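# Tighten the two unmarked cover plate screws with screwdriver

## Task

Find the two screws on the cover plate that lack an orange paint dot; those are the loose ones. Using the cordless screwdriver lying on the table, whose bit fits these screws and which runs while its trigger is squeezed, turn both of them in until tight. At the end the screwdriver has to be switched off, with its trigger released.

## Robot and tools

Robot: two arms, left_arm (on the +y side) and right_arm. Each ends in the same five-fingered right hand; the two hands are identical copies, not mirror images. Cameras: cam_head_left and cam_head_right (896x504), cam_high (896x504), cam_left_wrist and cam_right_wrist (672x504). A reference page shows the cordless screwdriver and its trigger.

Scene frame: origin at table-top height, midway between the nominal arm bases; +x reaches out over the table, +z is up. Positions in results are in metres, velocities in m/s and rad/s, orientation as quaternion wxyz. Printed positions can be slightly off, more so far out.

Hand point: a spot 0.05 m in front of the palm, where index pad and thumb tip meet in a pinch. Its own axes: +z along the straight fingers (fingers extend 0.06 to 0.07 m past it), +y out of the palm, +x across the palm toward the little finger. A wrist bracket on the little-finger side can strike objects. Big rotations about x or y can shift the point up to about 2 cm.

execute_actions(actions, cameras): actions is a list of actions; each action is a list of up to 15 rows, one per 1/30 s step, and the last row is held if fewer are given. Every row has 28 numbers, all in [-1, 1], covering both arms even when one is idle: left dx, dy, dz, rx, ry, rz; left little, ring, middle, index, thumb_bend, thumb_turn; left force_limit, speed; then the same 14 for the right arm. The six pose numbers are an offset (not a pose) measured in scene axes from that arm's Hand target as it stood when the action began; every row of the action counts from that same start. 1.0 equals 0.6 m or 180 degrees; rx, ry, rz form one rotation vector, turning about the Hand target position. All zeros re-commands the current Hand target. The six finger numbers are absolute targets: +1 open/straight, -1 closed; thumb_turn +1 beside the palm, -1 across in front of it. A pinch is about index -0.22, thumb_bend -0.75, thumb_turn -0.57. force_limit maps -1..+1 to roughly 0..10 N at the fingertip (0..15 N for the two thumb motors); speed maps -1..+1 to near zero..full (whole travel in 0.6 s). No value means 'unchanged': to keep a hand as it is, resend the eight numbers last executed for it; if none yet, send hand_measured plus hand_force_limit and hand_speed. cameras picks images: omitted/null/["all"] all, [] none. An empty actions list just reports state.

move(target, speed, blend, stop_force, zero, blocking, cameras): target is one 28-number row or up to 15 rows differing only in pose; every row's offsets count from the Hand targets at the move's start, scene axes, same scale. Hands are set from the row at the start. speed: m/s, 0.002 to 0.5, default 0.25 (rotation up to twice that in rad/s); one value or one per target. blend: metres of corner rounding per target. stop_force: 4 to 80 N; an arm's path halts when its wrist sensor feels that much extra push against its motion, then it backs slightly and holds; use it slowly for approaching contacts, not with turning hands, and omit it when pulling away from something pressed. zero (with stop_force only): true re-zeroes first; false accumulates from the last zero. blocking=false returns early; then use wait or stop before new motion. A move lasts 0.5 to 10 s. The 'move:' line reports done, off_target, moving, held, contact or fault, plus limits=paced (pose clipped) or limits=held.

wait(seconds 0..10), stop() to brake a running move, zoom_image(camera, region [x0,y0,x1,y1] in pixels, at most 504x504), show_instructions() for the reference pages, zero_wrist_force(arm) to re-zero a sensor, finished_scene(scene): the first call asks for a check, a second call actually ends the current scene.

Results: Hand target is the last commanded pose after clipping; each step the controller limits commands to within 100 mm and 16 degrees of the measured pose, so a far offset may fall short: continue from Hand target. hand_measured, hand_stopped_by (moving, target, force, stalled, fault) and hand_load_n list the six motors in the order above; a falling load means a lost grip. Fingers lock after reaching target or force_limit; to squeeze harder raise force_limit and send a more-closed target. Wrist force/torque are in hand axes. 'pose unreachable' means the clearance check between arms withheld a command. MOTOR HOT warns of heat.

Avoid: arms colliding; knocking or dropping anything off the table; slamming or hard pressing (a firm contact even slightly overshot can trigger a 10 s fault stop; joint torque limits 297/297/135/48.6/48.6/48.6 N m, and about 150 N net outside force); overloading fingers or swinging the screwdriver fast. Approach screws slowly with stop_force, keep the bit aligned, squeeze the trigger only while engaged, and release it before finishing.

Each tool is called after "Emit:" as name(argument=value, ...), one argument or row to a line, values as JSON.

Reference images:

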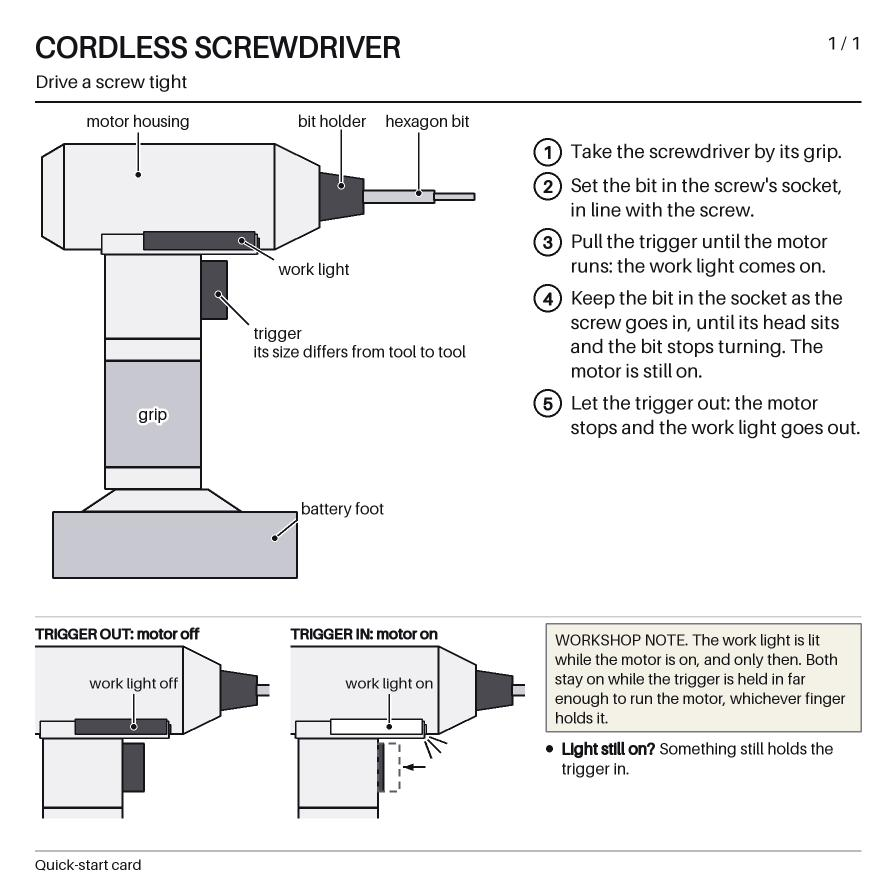

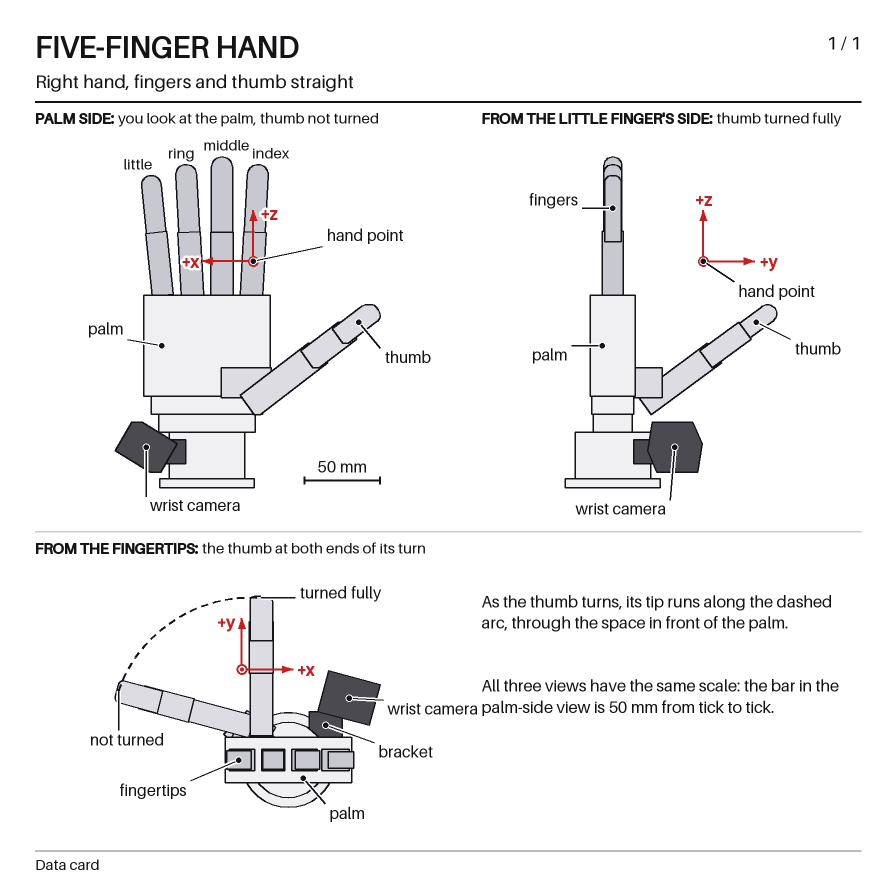

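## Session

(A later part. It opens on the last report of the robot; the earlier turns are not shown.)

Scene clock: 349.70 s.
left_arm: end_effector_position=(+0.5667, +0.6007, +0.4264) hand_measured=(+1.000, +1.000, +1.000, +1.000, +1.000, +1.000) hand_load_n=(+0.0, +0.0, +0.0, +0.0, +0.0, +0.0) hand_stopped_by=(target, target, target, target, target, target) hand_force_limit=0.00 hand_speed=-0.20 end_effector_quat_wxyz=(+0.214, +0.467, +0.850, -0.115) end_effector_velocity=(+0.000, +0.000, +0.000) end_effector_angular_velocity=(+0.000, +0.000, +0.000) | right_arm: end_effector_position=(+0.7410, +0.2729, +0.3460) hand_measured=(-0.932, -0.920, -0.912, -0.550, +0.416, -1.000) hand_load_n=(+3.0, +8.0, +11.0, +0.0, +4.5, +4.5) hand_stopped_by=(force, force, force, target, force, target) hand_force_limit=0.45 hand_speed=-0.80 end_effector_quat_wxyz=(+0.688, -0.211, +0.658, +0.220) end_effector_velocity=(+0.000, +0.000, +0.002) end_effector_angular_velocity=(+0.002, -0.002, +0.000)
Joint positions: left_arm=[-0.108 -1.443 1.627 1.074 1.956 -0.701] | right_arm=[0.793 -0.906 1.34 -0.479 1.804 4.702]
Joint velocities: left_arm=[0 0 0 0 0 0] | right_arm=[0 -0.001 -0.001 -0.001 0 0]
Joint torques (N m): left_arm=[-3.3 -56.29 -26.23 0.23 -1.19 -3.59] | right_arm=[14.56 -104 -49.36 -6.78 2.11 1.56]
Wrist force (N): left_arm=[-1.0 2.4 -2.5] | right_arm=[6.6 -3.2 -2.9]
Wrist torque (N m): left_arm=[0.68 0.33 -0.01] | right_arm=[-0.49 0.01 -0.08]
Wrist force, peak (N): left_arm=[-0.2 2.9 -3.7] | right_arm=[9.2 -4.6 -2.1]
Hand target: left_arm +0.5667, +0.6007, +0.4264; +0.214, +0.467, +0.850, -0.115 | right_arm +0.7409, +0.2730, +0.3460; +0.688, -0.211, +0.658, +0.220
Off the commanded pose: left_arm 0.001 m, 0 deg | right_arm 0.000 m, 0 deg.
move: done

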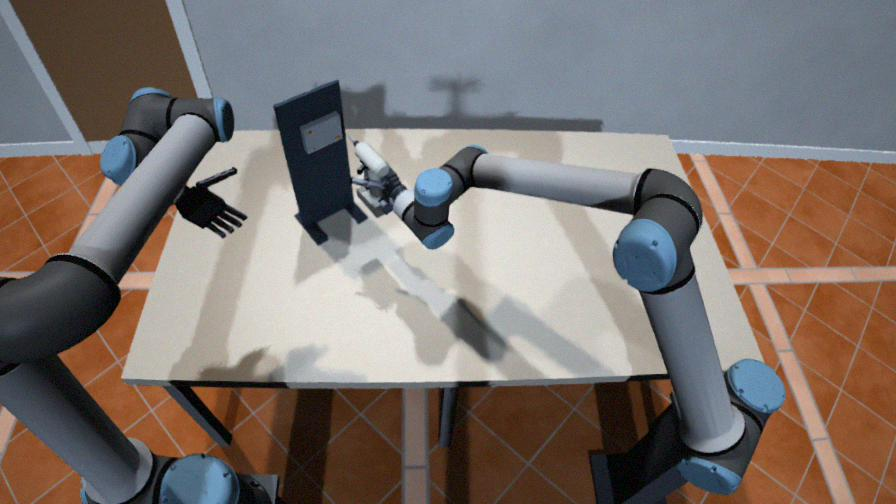

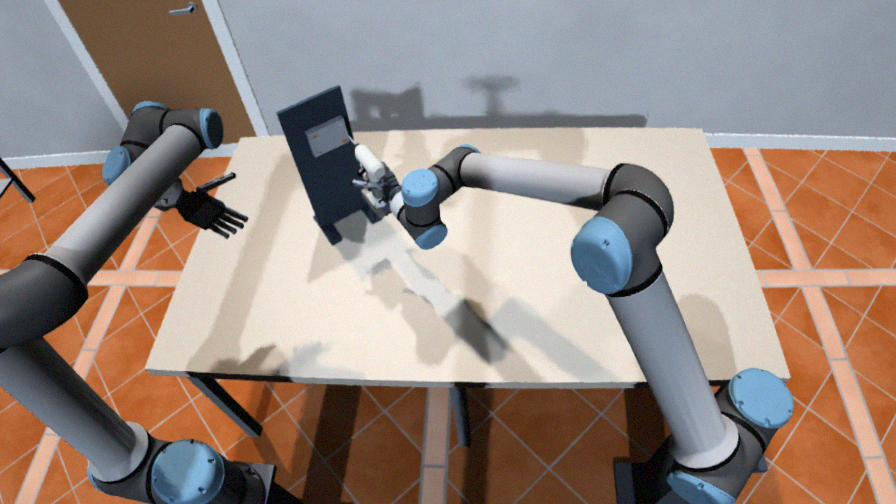

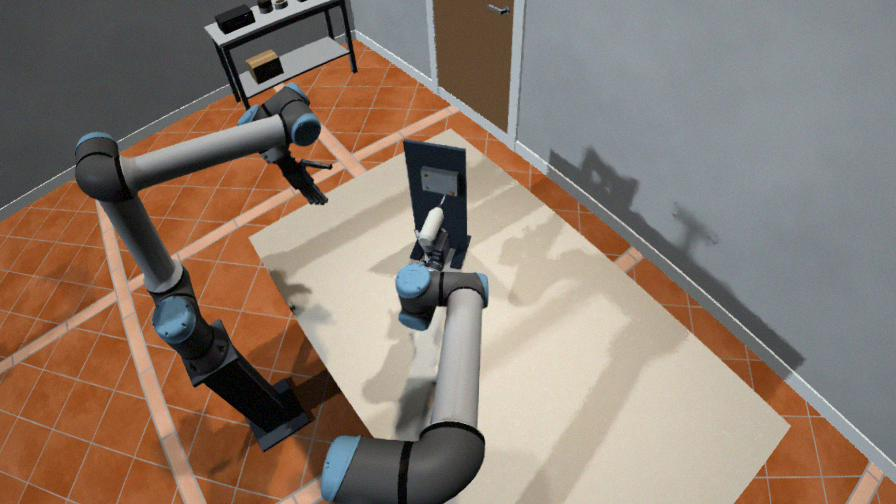

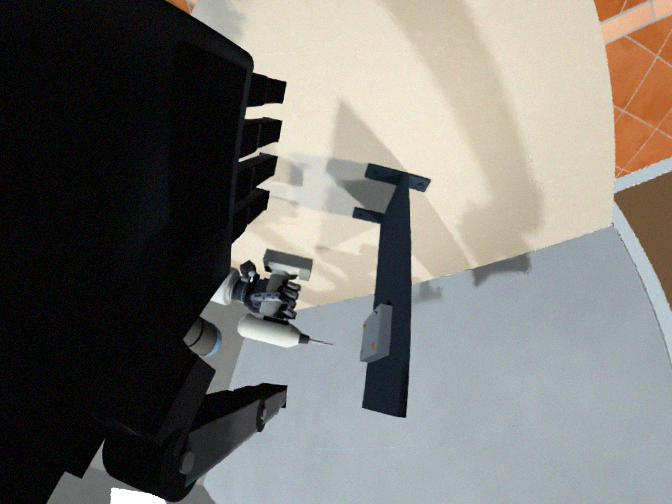

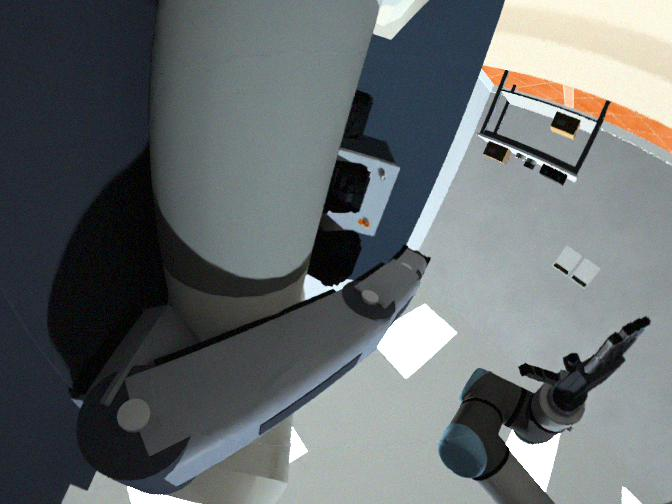

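Emit:
zoom_image(
  camera="cam_right_wrist",
  region=[350, 160, 400, 235],
)

Emit:
zoom_image(
  camera="cam_left_wrist",
  region=[350, 295, 400, 370],
)

Scaled by 6.720 from the camera's 672x504 image, which has a finer 960x720 frame.

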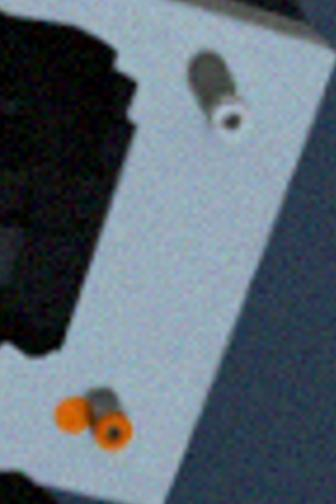

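Scaled by 6.720 from the camera's 672x504 image, which has a finer 960x720 frame.

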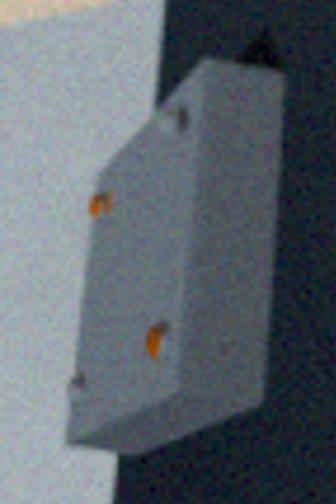

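Emit:
zoom_image(
  camera="cam_left_wrist",
  region=[230, 240, 400, 367],
)

Emit:
zoom_image(
  camera="cam_high",
  region=[400, 150, 480, 250],
)

Emit:
zoom_image(
  camera="cam_head_right",
  region=[290, 80, 450, 230],
)

Scaled by 2.965 from the camera's 672x504 image, which has a finer 960x720 frame.

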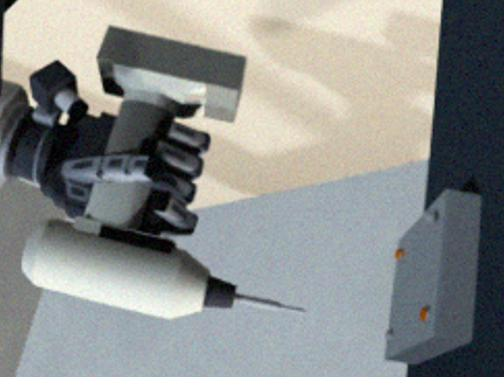

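Scaled by 5.040.

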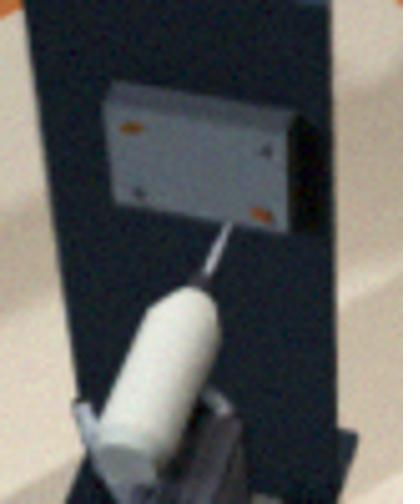

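Scaled by 3.150.

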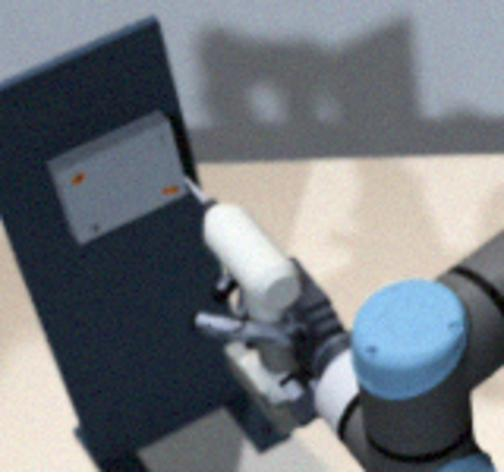

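Emit:
move(
  target=[0,0,0,0,0,0,1,1,1,1,1,1,0,-0.2,-0.0893,0.1207,-0.1,0,0,0,-0.985,-0.985,-0.985,-0.55,-0.92,-1,0.45,-0.8],
  speed=0.1,
  cameras=["cam_left_wrist","cam_high","cam_head_left","cam_right_wrist"],
)

Emit:
zoom_image(
  camera="cam_left_wrist",
  region=[270, 250, 400, 370],
)

Emit:
zoom_image(
  camera="cam_high",
  region=[400, 150, 480, 250],
)

Scene clock: 353.37 s.
left_arm: end_effector_position=(+0.5667, +0.6007, +0.4264) hand_measured=(+1.000, +1.000, +1.000, +1.000, +1.000, +1.000) hand_load_n=(+0.0, +0.0, +0.0, +0.0, +0.0, +0.0) hand_stopped_by=(target, target, target, target, target, target) hand_force_limit=0.00 hand_speed=-0.20 end_effector_quat_wxyz=(+0.214, +0.467, +0.850, -0.115) end_effector_velocity=(+0.000, +0.000, +0.000) end_effector_angular_velocity=(+0.000, +0.000, -0.001) | right_arm: end_effector_position=(+0.6872, +0.3455, +0.2863) hand_measured=(-0.932, -0.920, -0.912, -0.550, +0.416, -1.000) hand_load_n=(+3.5, +8.0, +10.5, +0.0, +4.5, +4.5) hand_stopped_by=(force, force, force, target, force, target) hand_force_limit=0.45 hand_speed=-0.80 end_effector_quat_wxyz=(+0.688, -0.211, +0.658, +0.220) end_effector_velocity=(+0.001, -0.002, +0.003) end_effector_angular_velocity=(+0.000, -0.001, +0.000)
Joint positions: left_arm=[-0.108 -1.444 1.627 1.074 1.956 -0.701] | right_arm=[0.887 -0.802 1.269 -0.515 1.898 4.697]
Joint velocities: left_arm=[0 0 0 0 0.001 0.001] | right_arm=[-0.002 -0.004 0.002 0.002 -0.002 0]
Joint torques (N m): left_arm=[-12.61 -63.04 -32.42 1.9 -0.87 -3.85] | right_arm=[-13.83 -121.13 -39.2 -1.79 -1.8 -1.03]
Wrist force (N): left_arm=[-0.1 2.3 -3.2] | right_arm=[6.5 -3.9 -2.2]
Wrist torque (N m): left_arm=[0.71 0.22 0.04] | right_arm=[-0.62 0.01 -0.11]
Wrist force, peak (N): left_arm=[-0.6 2.7 -3.3] | right_arm=[8.3 -1.4 -3.2]
Hand target: left_arm +0.5667, +0.6007, +0.4264; +0.214, +0.467, +0.850, -0.115 | right_arm +0.6873, +0.3454, +0.2861; +0.688, -0.211, +0.658, +0.220
Off the commanded pose: left_arm 0.000 m, 0 deg | right_arm 0.000 m, 0 deg.
move: done
Images, in order (width x height): cam_head_left 896x504, cam_high 896x504, cam_left_wrist 672x504, cam_right_wrist 672x504.

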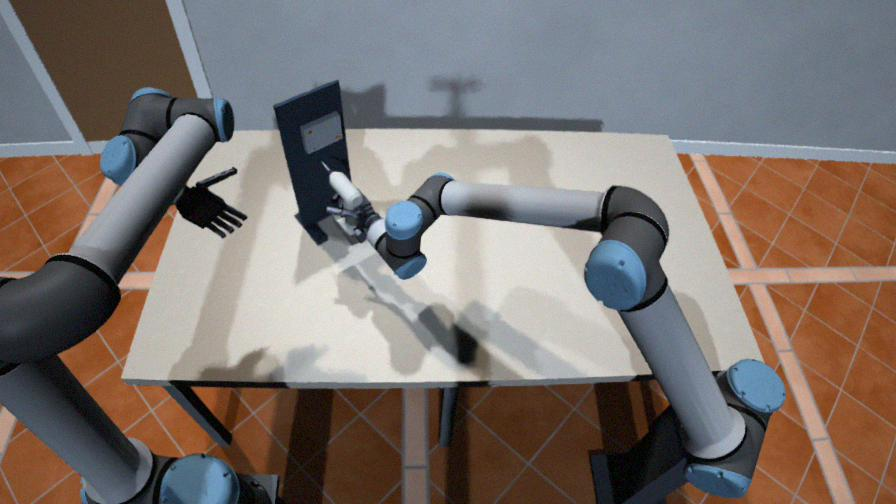

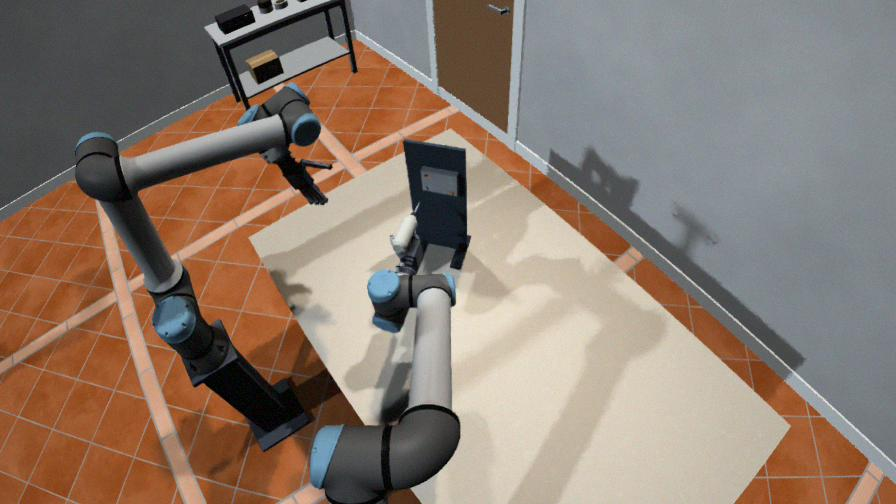

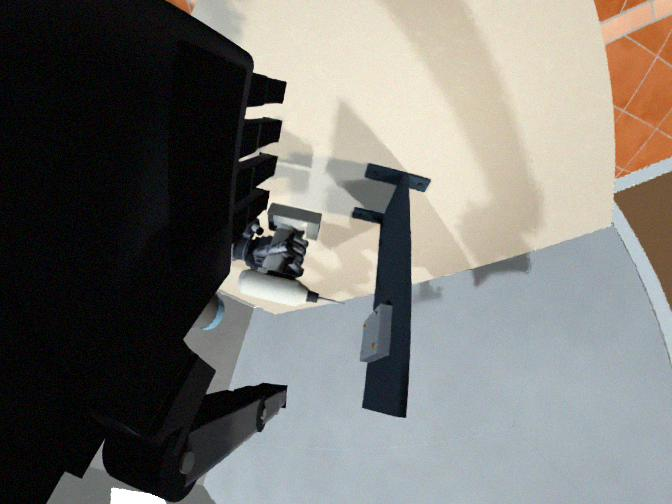

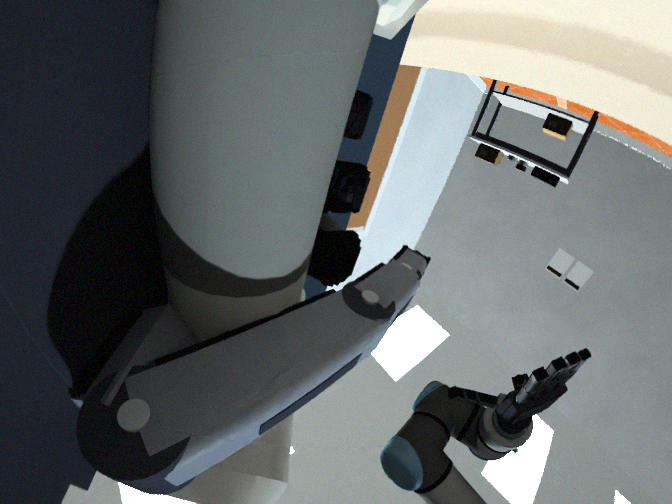

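Scaled by 3.877 from the camera's 672x504 image, which has a finer 960x720 frame.

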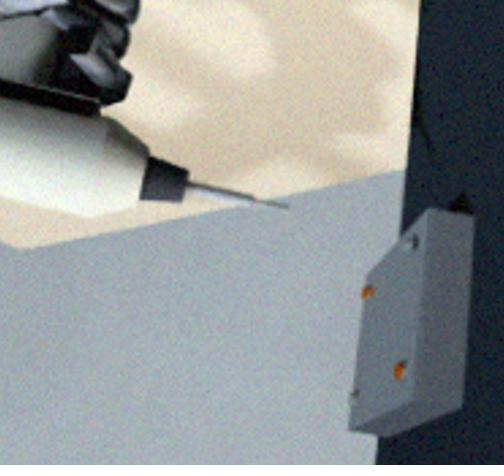

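Scaled by 5.040.

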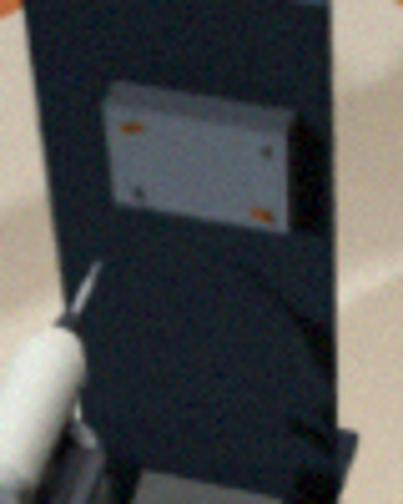

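Emit:
move(
  target=[0,0,0,0,0,0,1,1,1,1,1,1,0,-0.2,0.0335,0.0248,0,0,0,0,-0.985,-0.985,-0.985,-0.55,-0.92,-1,0.45,-0.8],
  speed=0.05,
  cameras=["cam_left_wrist","cam_high"],
)

Emit:
zoom_image(
  camera="cam_left_wrist",
  region=[270, 250, 400, 370],
)

Emit:
zoom_image(
  camera="cam_high",
  region=[400, 150, 480, 250],
)

Scene clock: 354.27 s.
left_arm: end_effector_position=(+0.5667, +0.6007, +0.4264) hand_measured=(+1.000, +1.000, +1.000, +1.000, +1.000, +1.000) hand_load_n=(+0.0, +0.0, +0.0, +0.0, +0.0, +0.0) hand_stopped_by=(target, target, target, target, target, target) hand_force_limit=0.00 hand_speed=-0.20 end_effector_quat_wxyz=(+0.214, +0.467, +0.850, -0.115) end_effector_velocity=(+0.000, -0.001, +0.000) end_effector_angular_velocity=(+0.000, +0.000, -0.002) | right_arm: end_effector_position=(+0.7076, +0.3602, +0.2861) hand_measured=(-0.932, -0.920, -0.912, -0.550, +0.416, -1.000) hand_load_n=(+3.5, +8.0, +10.5, +0.0, +4.5, +4.5) hand_stopped_by=(force, force, force, target, force, target) hand_force_limit=0.45 hand_speed=-0.80 end_effector_quat_wxyz=(+0.688, -0.211, +0.658, +0.220) end_effector_velocity=(+0.000, -0.001, -0.001) end_effector_angular_velocity=(-0.001, +0.000, -0.001)
Joint positions: left_arm=[-0.108 -1.444 1.627 1.074 1.956 -0.701] | right_arm=[0.879 -0.767 1.205 -0.485 1.89 4.698]
Joint velocities: left_arm=[-0.001 0.001 0 0 0 0.002] | right_arm=[0 -0.001 0.004 -0.003 0 0]
Joint torques (N m): left_arm=[-13.19 -65.25 -34.72 2.48 -0.78 -3.45] | right_arm=[13.52 -127.54 -39.78 -7.48 1.2 1.88]
Wrist force (N): left_arm=[-0.6 2.3 -2.8] | right_arm=[6.7 -3.2 -2.5]
Wrist torque (N m): left_arm=[0.69 0.27 0.01] | right_arm=[-0.51 0.01 -0.07]
Wrist force, peak (N): left_arm=[-0.7 2.5 -3.3] | right_arm=[6.8 -3.6 -4.1]
Hand target: left_arm +0.5667, +0.6007, +0.4264; +0.214, +0.467, +0.850, -0.115 | right_arm +0.7074, +0.3603, +0.2862; +0.688, -0.211, +0.658, +0.220
Off the commanded pose: left_arm 0.000 m, 0 deg | right_arm 0.000 m, 0 deg.
move: done
Images, in order (width x height): cam_high 896x504, cam_left_wrist 672x504.

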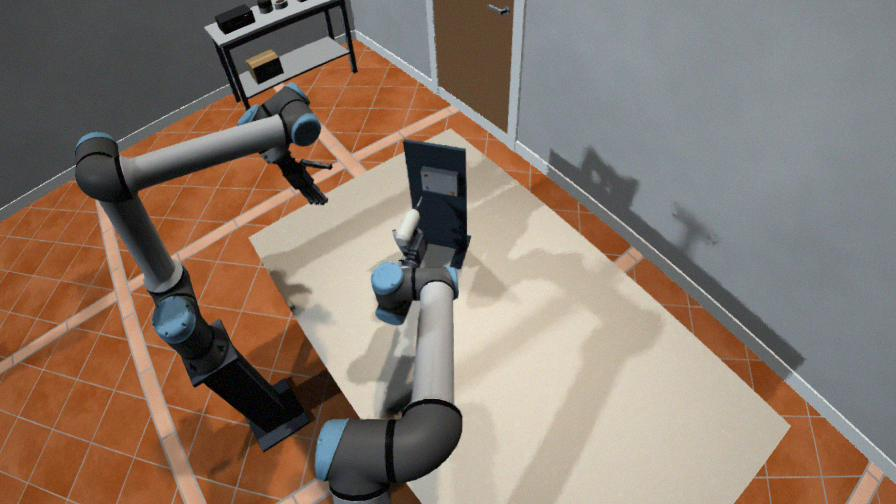

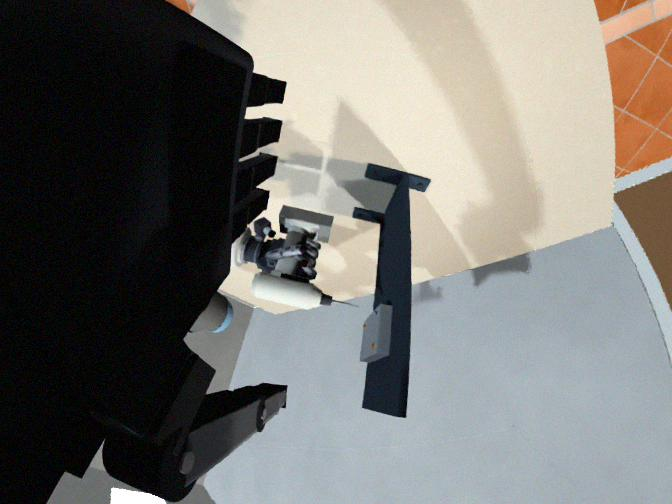

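Scaled by 3.877 from the camera's 672x504 image, which has a finer 960x720 frame.

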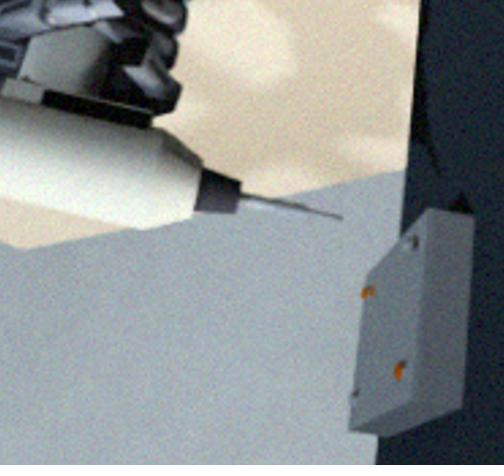

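Scaled by 5.040.

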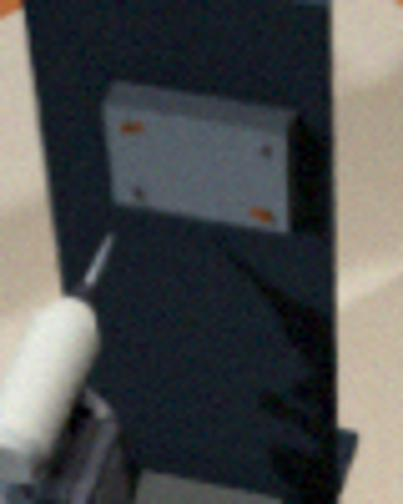

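Emit:
move(
  target=[0,0,0,0,0,0,1,1,1,1,1,1,0,-0.2,0.0328,0.0118,0.0033,0,0,0,-0.985,-0.985,-0.985,-0.55,-0.92,-1,0.45,-0.8],
  speed=0.05,
  cameras=["cam_left_wrist","cam_high"],
)

Emit:
zoom_image(
  camera="cam_left_wrist",
  region=[335, 280, 395, 370],
)

Emit:
zoom_image(
  camera="cam_high",
  region=[410, 160, 470, 220],
)

Emit:
zoom_image(
  camera="cam_right_wrist",
  region=[310, 100, 430, 250],
)

Scene clock: 355.50 s.
left_arm: end_effector_position=(+0.5667, +0.6007, +0.4264) hand_measured=(+1.000, +1.000, +1.000, +1.000, +1.000, +1.000) hand_load_n=(+0.0, +0.0, +0.0, +0.0, +0.0, +0.0) hand_stopped_by=(target, target, target, target, target, target) hand_force_limit=0.00 hand_speed=-0.20 end_effector_quat_wxyz=(+0.214, +0.467, +0.850, -0.115) end_effector_velocity=(+0.000, -0.001, +0.000) end_effector_angular_velocity=(+0.000, -0.001, -0.002) | right_arm: end_effector_position=(+0.7273, +0.3673, +0.2880) hand_measured=(-0.932, -0.920, -0.912, -0.550, +0.416, -1.000) hand_load_n=(+3.5, +8.0, +10.5, +0.0, +5.0, +4.5) hand_stopped_by=(force, force, force, target, force, target) hand_force_limit=0.45 hand_speed=-0.80 end_effector_quat_wxyz=(+0.688, -0.211, +0.658, +0.220) end_effector_velocity=(-0.001, +0.000, -0.003) end_effector_angular_velocity=(-0.002, +0.001, +0.000)
Joint positions: left_arm=[-0.108 -1.444 1.627 1.074 1.956 -0.701] | right_arm=[0.867 -0.743 1.158 -0.461 1.878 4.698]
Joint velocities: left_arm=[-0.001 0 0 0 0 0.001] | right_arm=[0.001 0.001 0.003 -0.002 0.001 0]
Joint torques (N m): left_arm=[-16.76 -61.95 -38.28 2.53 -0.75 -3.13] | right_arm=[14.96 -130.42 -39.57 -7.24 1.84 1.89]
Wrist force (N): left_arm=[-0.7 2.1 -2.7] | right_arm=[6.5 -2.8 -2.8]
Wrist torque (N m): left_arm=[0.65 0.29 0.00] | right_arm=[-0.43 0.04 -0.07]
Wrist force, peak (N): left_arm=[-0.7 2.5 -3.3] | right_arm=[6.9 -3.4 -3.7]
Hand target: left_arm +0.5667, +0.6007, +0.4264; +0.214, +0.467, +0.850, -0.115 | right_arm +0.7271, +0.3674, +0.2882; +0.688, -0.211, +0.658, +0.220
Off the commanded pose: left_arm 0.000 m, 0 deg | right_arm 0.000 m, 0 deg.
move: done
Images, in order (width x height): cam_high 896x504, cam_left_wrist 672x504.

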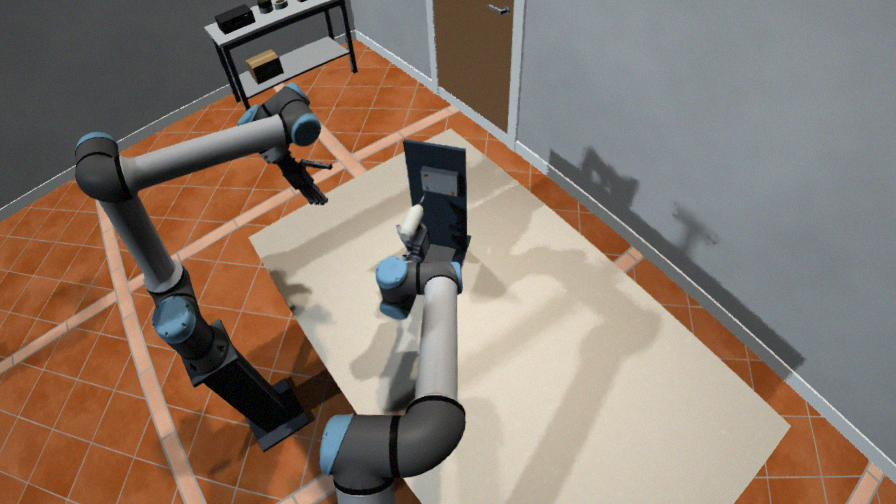

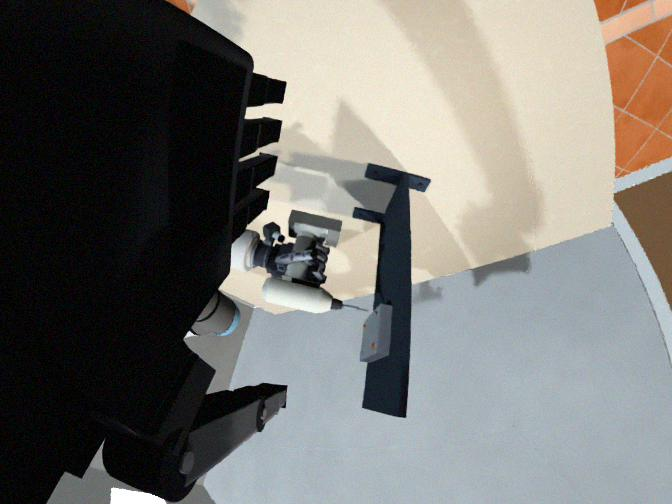

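Scaled by 5.600 from the camera's 672x504 image, which has a finer 960x720 frame.

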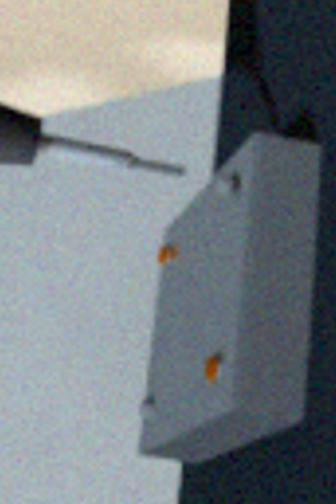

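Scaled by 8.400.

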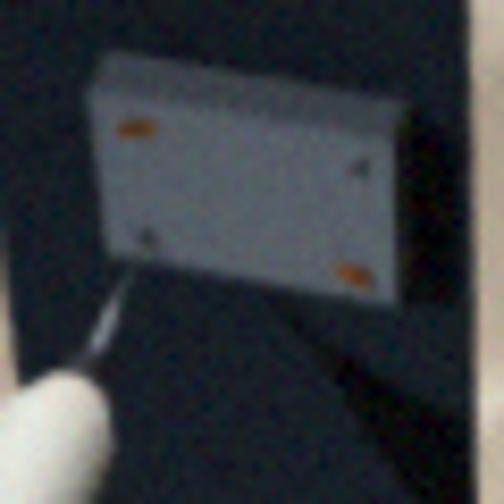

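This scene's latest camera images include none from cam_right_wrist. They are from: cam_high, cam_left_wrist. cam_right_wrist's image comes with the result of a call that names it in "cameras".

Emit:
move(
  target=[0,0,0,0,0,0,1,1,1,1,1,1,0,-0.2,0.0149,0.0079,-0.0012,0,0,0,-0.985,-0.985,-0.985,-0.55,-0.92,-1,0.45,-0.8],
  speed=0.03,
)

Emit:
zoom_image(
  camera="cam_left_wrist",
  region=[345, 285, 395, 335],
)

Emit:
zoom_image(
  camera="cam_high",
  region=[410, 165, 450, 205],
)

Emit:
zoom_image(
  camera="cam_right_wrist",
  region=[310, 100, 430, 250],
)

Emit:
zoom_image(
  camera="cam_head_right",
  region=[300, 110, 370, 180],
)

Emit:
zoom_image(
  camera="cam_head_left",
  region=[290, 105, 360, 175],
)

Scene clock: 356.67 s.
left_arm: end_effector_position=(+0.5667, +0.6007, +0.4264) hand_measured=(+1.000, +1.000, +1.000, +1.000, +1.000, +1.000) hand_load_n=(+0.0, +0.0, +0.0, +0.0, +0.0, +0.0) hand_stopped_by=(target, target, target, target, target, target) hand_force_limit=0.00 hand_speed=-0.20 end_effector_quat_wxyz=(+0.214, +0.467, +0.850, -0.115) end_effector_velocity=(+0.000, +0.000, +0.000) end_effector_angular_velocity=(-0.001, +0.001, +0.001) | right_arm: end_effector_position=(+0.7362, +0.3722, +0.2874) hand_measured=(-0.932, -0.920, -0.912, -0.550, +0.416, -1.000) hand_load_n=(+3.5, +8.0, +10.5, +0.0, +5.0, +4.5) hand_stopped_by=(force, force, force, target, force, target) hand_force_limit=0.45 hand_speed=-0.80 end_effector_quat_wxyz=(+0.688, -0.211, +0.658, +0.220) end_effector_velocity=(-0.001, -0.001, +0.000) end_effector_angular_velocity=(-0.001, +0.000, +0.000)
Joint positions: left_arm=[-0.108 -1.444 1.627 1.074 1.956 -0.701] | right_arm=[0.863 -0.729 1.132 -0.45 1.874 4.698]
Joint velocities: left_arm=[-0.001 0 0 0.001 0 -0.002] | right_arm=[0 -0.002 0.003 -0.001 0 0]
Joint torques (N m): left_arm=[-14.03 -63.82 -39.33 3.21 -0.37 -3.63] | right_arm=[-1.41 -128.96 -39.62 -5.97 0.45 2.07]
Wrist force (N): left_arm=[-0.5 1.9 -2.8] | right_arm=[7.0 -3.4 -3.0]
Wrist torque (N m): left_arm=[0.63 0.26 0.00] | right_arm=[-0.51 -0.03 -0.06]
Wrist force, peak (N): left_arm=[-0.8 2.7 -3.1] | right_arm=[7.1 -3.6 -3.1]
Hand target: left_arm +0.5667, +0.6007, +0.4264; +0.214, +0.467, +0.850, -0.115 | right_arm +0.7360, +0.3722, +0.2875; +0.688, -0.211, +0.658, +0.220
Off the commanded pose: left_arm 0.000 m, 0 deg | right_arm 0.000 m, 0 deg.
move: done

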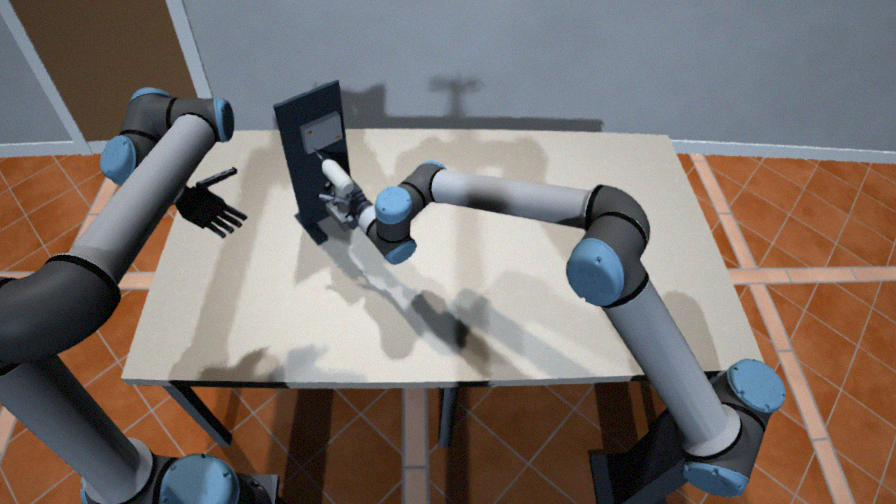

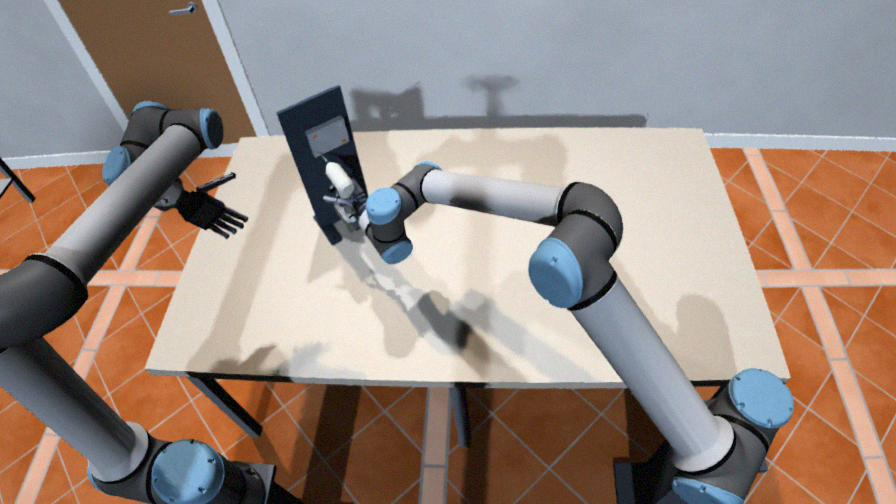

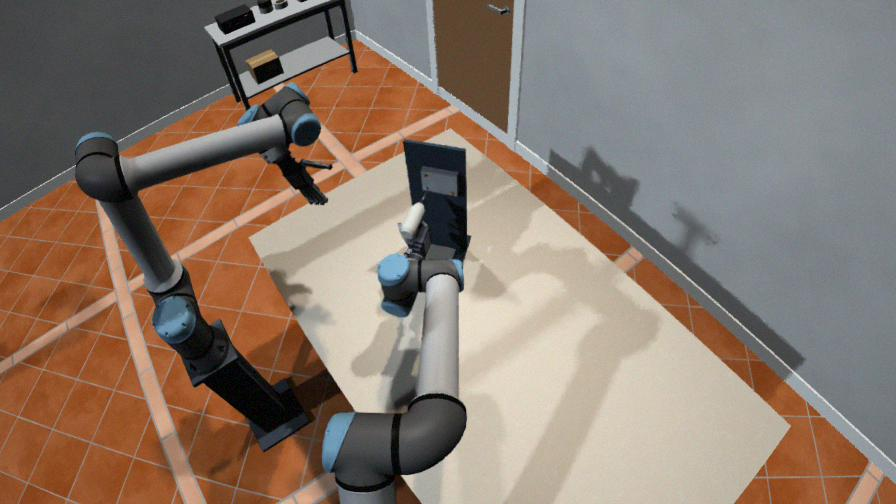

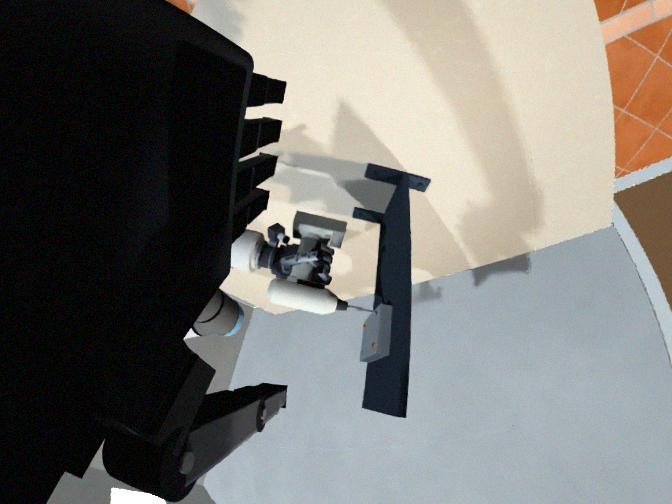

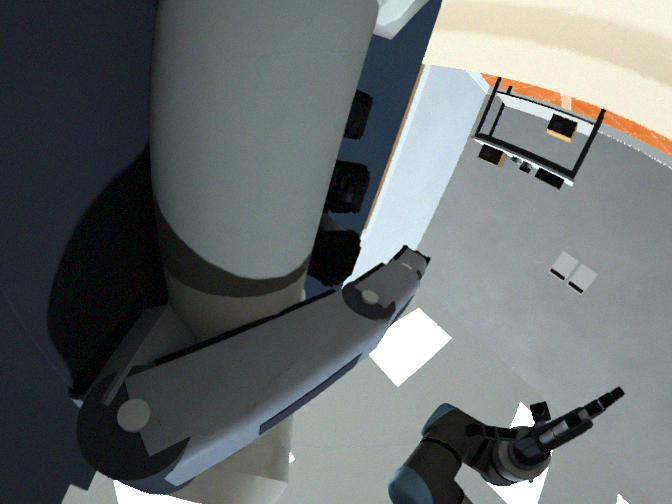

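Scaled by 10.080 from the camera's 672x504 image, which has a finer 960x720 frame.

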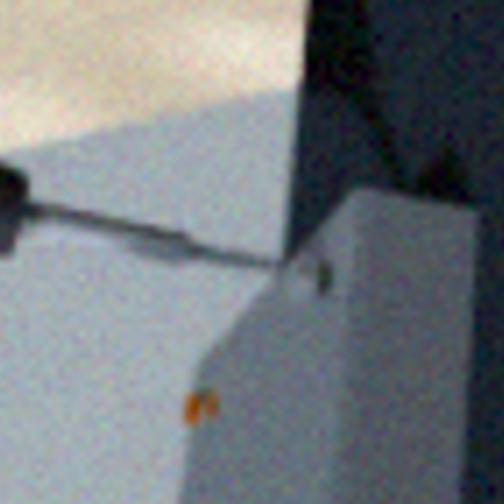

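Scaled by 12.600.

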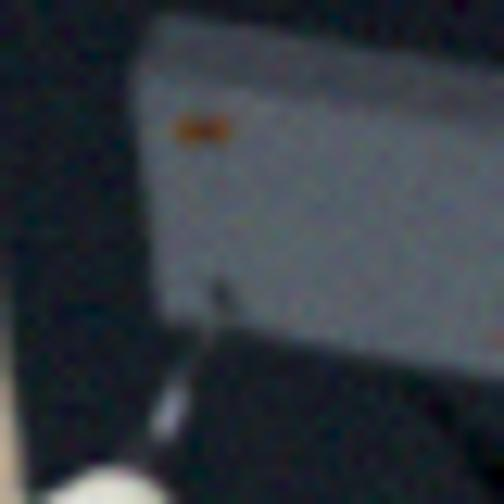

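Scaled by 3.360 from the camera's 672x504 image, which has a finer 960x720 frame.

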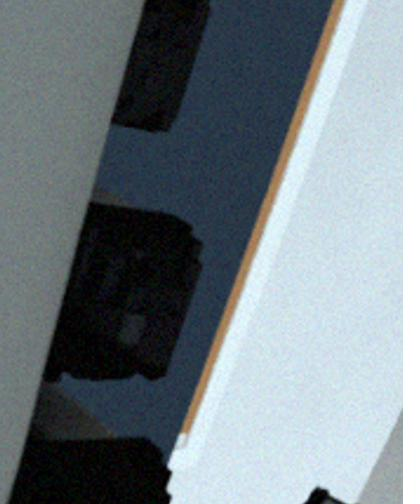

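Scaled by 7.200.

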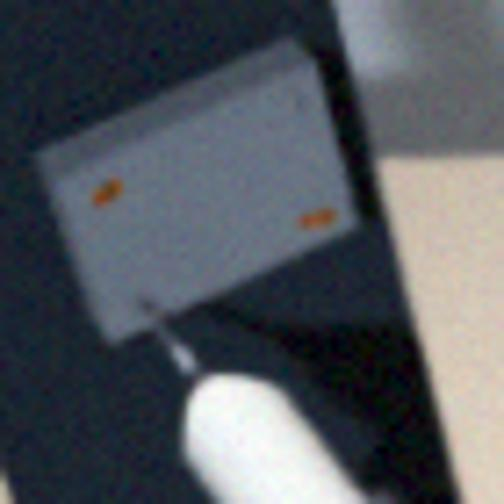

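Scaled by 7.200.

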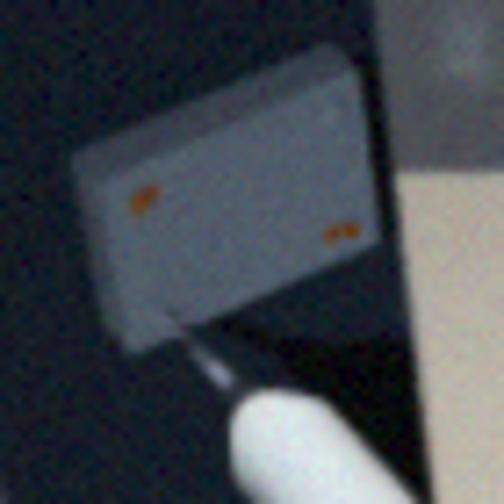

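Emit:
move(
  target=[
    [0,0,0.16,0.095,0.015,0.085,1,1,1,1,1,1,0,-0.2,0,0,0,0,0,0,-0.985,-0.985,-0.985,-0.55,-0.92,-1,0.45,-0.8],
    [0.14,-0.204,0.161,0.191,0.029,0.171,1,1,1,1,1,1,0,-0.2,0,0,0,0,0,0,-0.985,-0.985,-0.985,-0.55,-0.92,-1,0.45,-0.8],
  ],
  speed=0.2,
  blend=[0.03,0],
  cameras=["cam_left_wrist"],
)

Scene clock: 359.77 s.
left_arm: end_effector_position=(+0.6506, +0.4778, +0.5231) hand_measured=(+1.000, +1.000, +1.000, +1.000, +1.000, +1.000) hand_load_n=(+0.0, +0.0, +0.0, +0.0, +0.0, +0.0) hand_stopped_by=(target, target, target, target, target, target) hand_force_limit=0.00 hand_speed=-0.20 end_effector_quat_wxyz=(+0.054, +0.265, +0.946, +0.177) end_effector_velocity=(+0.000, +0.001, +0.000) end_effector_angular_velocity=(+0.000, -0.001, +0.002) | right_arm: end_effector_position=(+0.7360, +0.3722, +0.2875) hand_measured=(-0.932, -0.920, -0.912, -0.550, +0.416, -1.000) hand_load_n=(+3.5, +8.0, +10.5, +0.0, +4.5, +4.5) hand_stopped_by=(force, force, force, target, force, target) hand_force_limit=0.45 hand_speed=-0.80 end_effector_quat_wxyz=(+0.688, -0.211, +0.658, +0.220) end_effector_velocity=(+0.000, +0.000, -0.001) end_effector_angular_velocity=(-0.001, +0.001, +0.000)
Joint positions: left_arm=[-0.592 -1.233 1.248 1.552 1.198 -1.582] | right_arm=[0.863 -0.729 1.132 -0.45 1.874 4.698]
Joint velocities: left_arm=[0.001 0 0 0 -0.001 -0.001] | right_arm=[0 0.001 0 0 0 0]
Joint torques (N m): left_arm=[-11.71 -47.92 -30.57 3.71 -1.36 -2.18] | right_arm=[13.78 -129.86 -44.96 -5.47 1.3 0.97]
Wrist force (N): left_arm=[0.7 2.8 -2.6] | right_arm=[7.0 -3.0 -3.0]
Wrist torque (N m): left_arm=[0.84 0.01 0.21] | right_arm=[-0.45 -0.04 -0.04]
Wrist force, peak (N): left_arm=[0.8 2.8 -3.7] | right_arm=[7.1 -3.5 -3.0]
Hand target: left_arm +0.6506, +0.4778, +0.5231; +0.054, +0.265, +0.946, +0.177 | right_arm +0.7360, +0.3722, +0.2875; +0.688, -0.211, +0.658, +0.220
Off the commanded pose: left_arm 0.001 m, 0 deg | right_arm 0.000 m, 0 deg.
move: done
Images, in order (width x height): cam_left_wrist 672x504.

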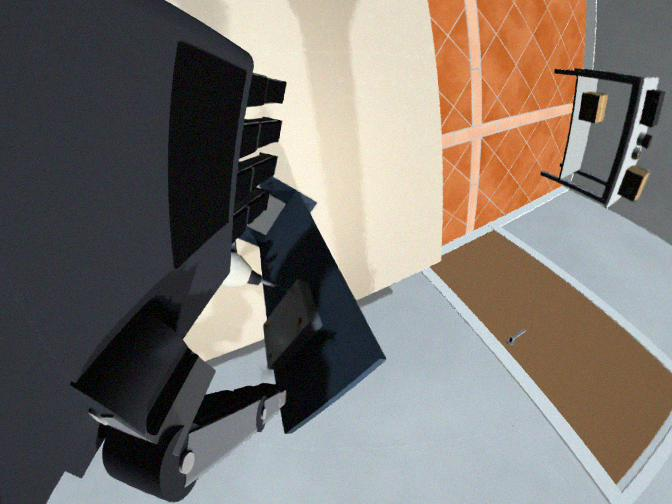

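Emit:
zoom_image(
  camera="cam_left_wrist",
  region=[255, 260, 325, 330],
)

Emit:
zoom_image(
  camera="cam_left_wrist",
  region=[270, 270, 300, 300],
)

Scaled by 7.200 from the camera's 672x504 image, which has a finer 960x720 frame.

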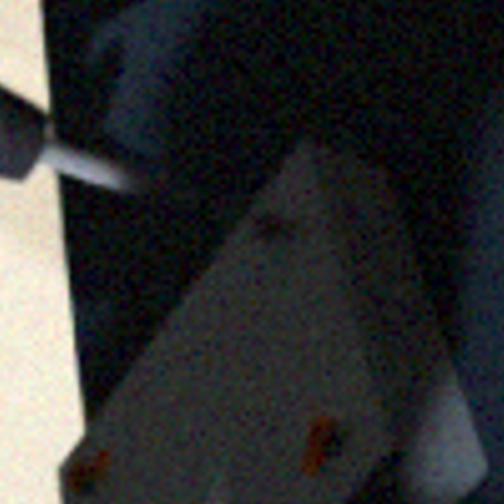

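Scaled by 16.800 from the camera's 672x504 image, which has a finer 960x720 frame.

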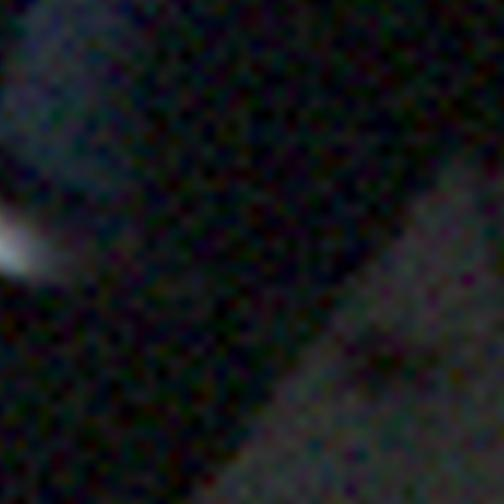

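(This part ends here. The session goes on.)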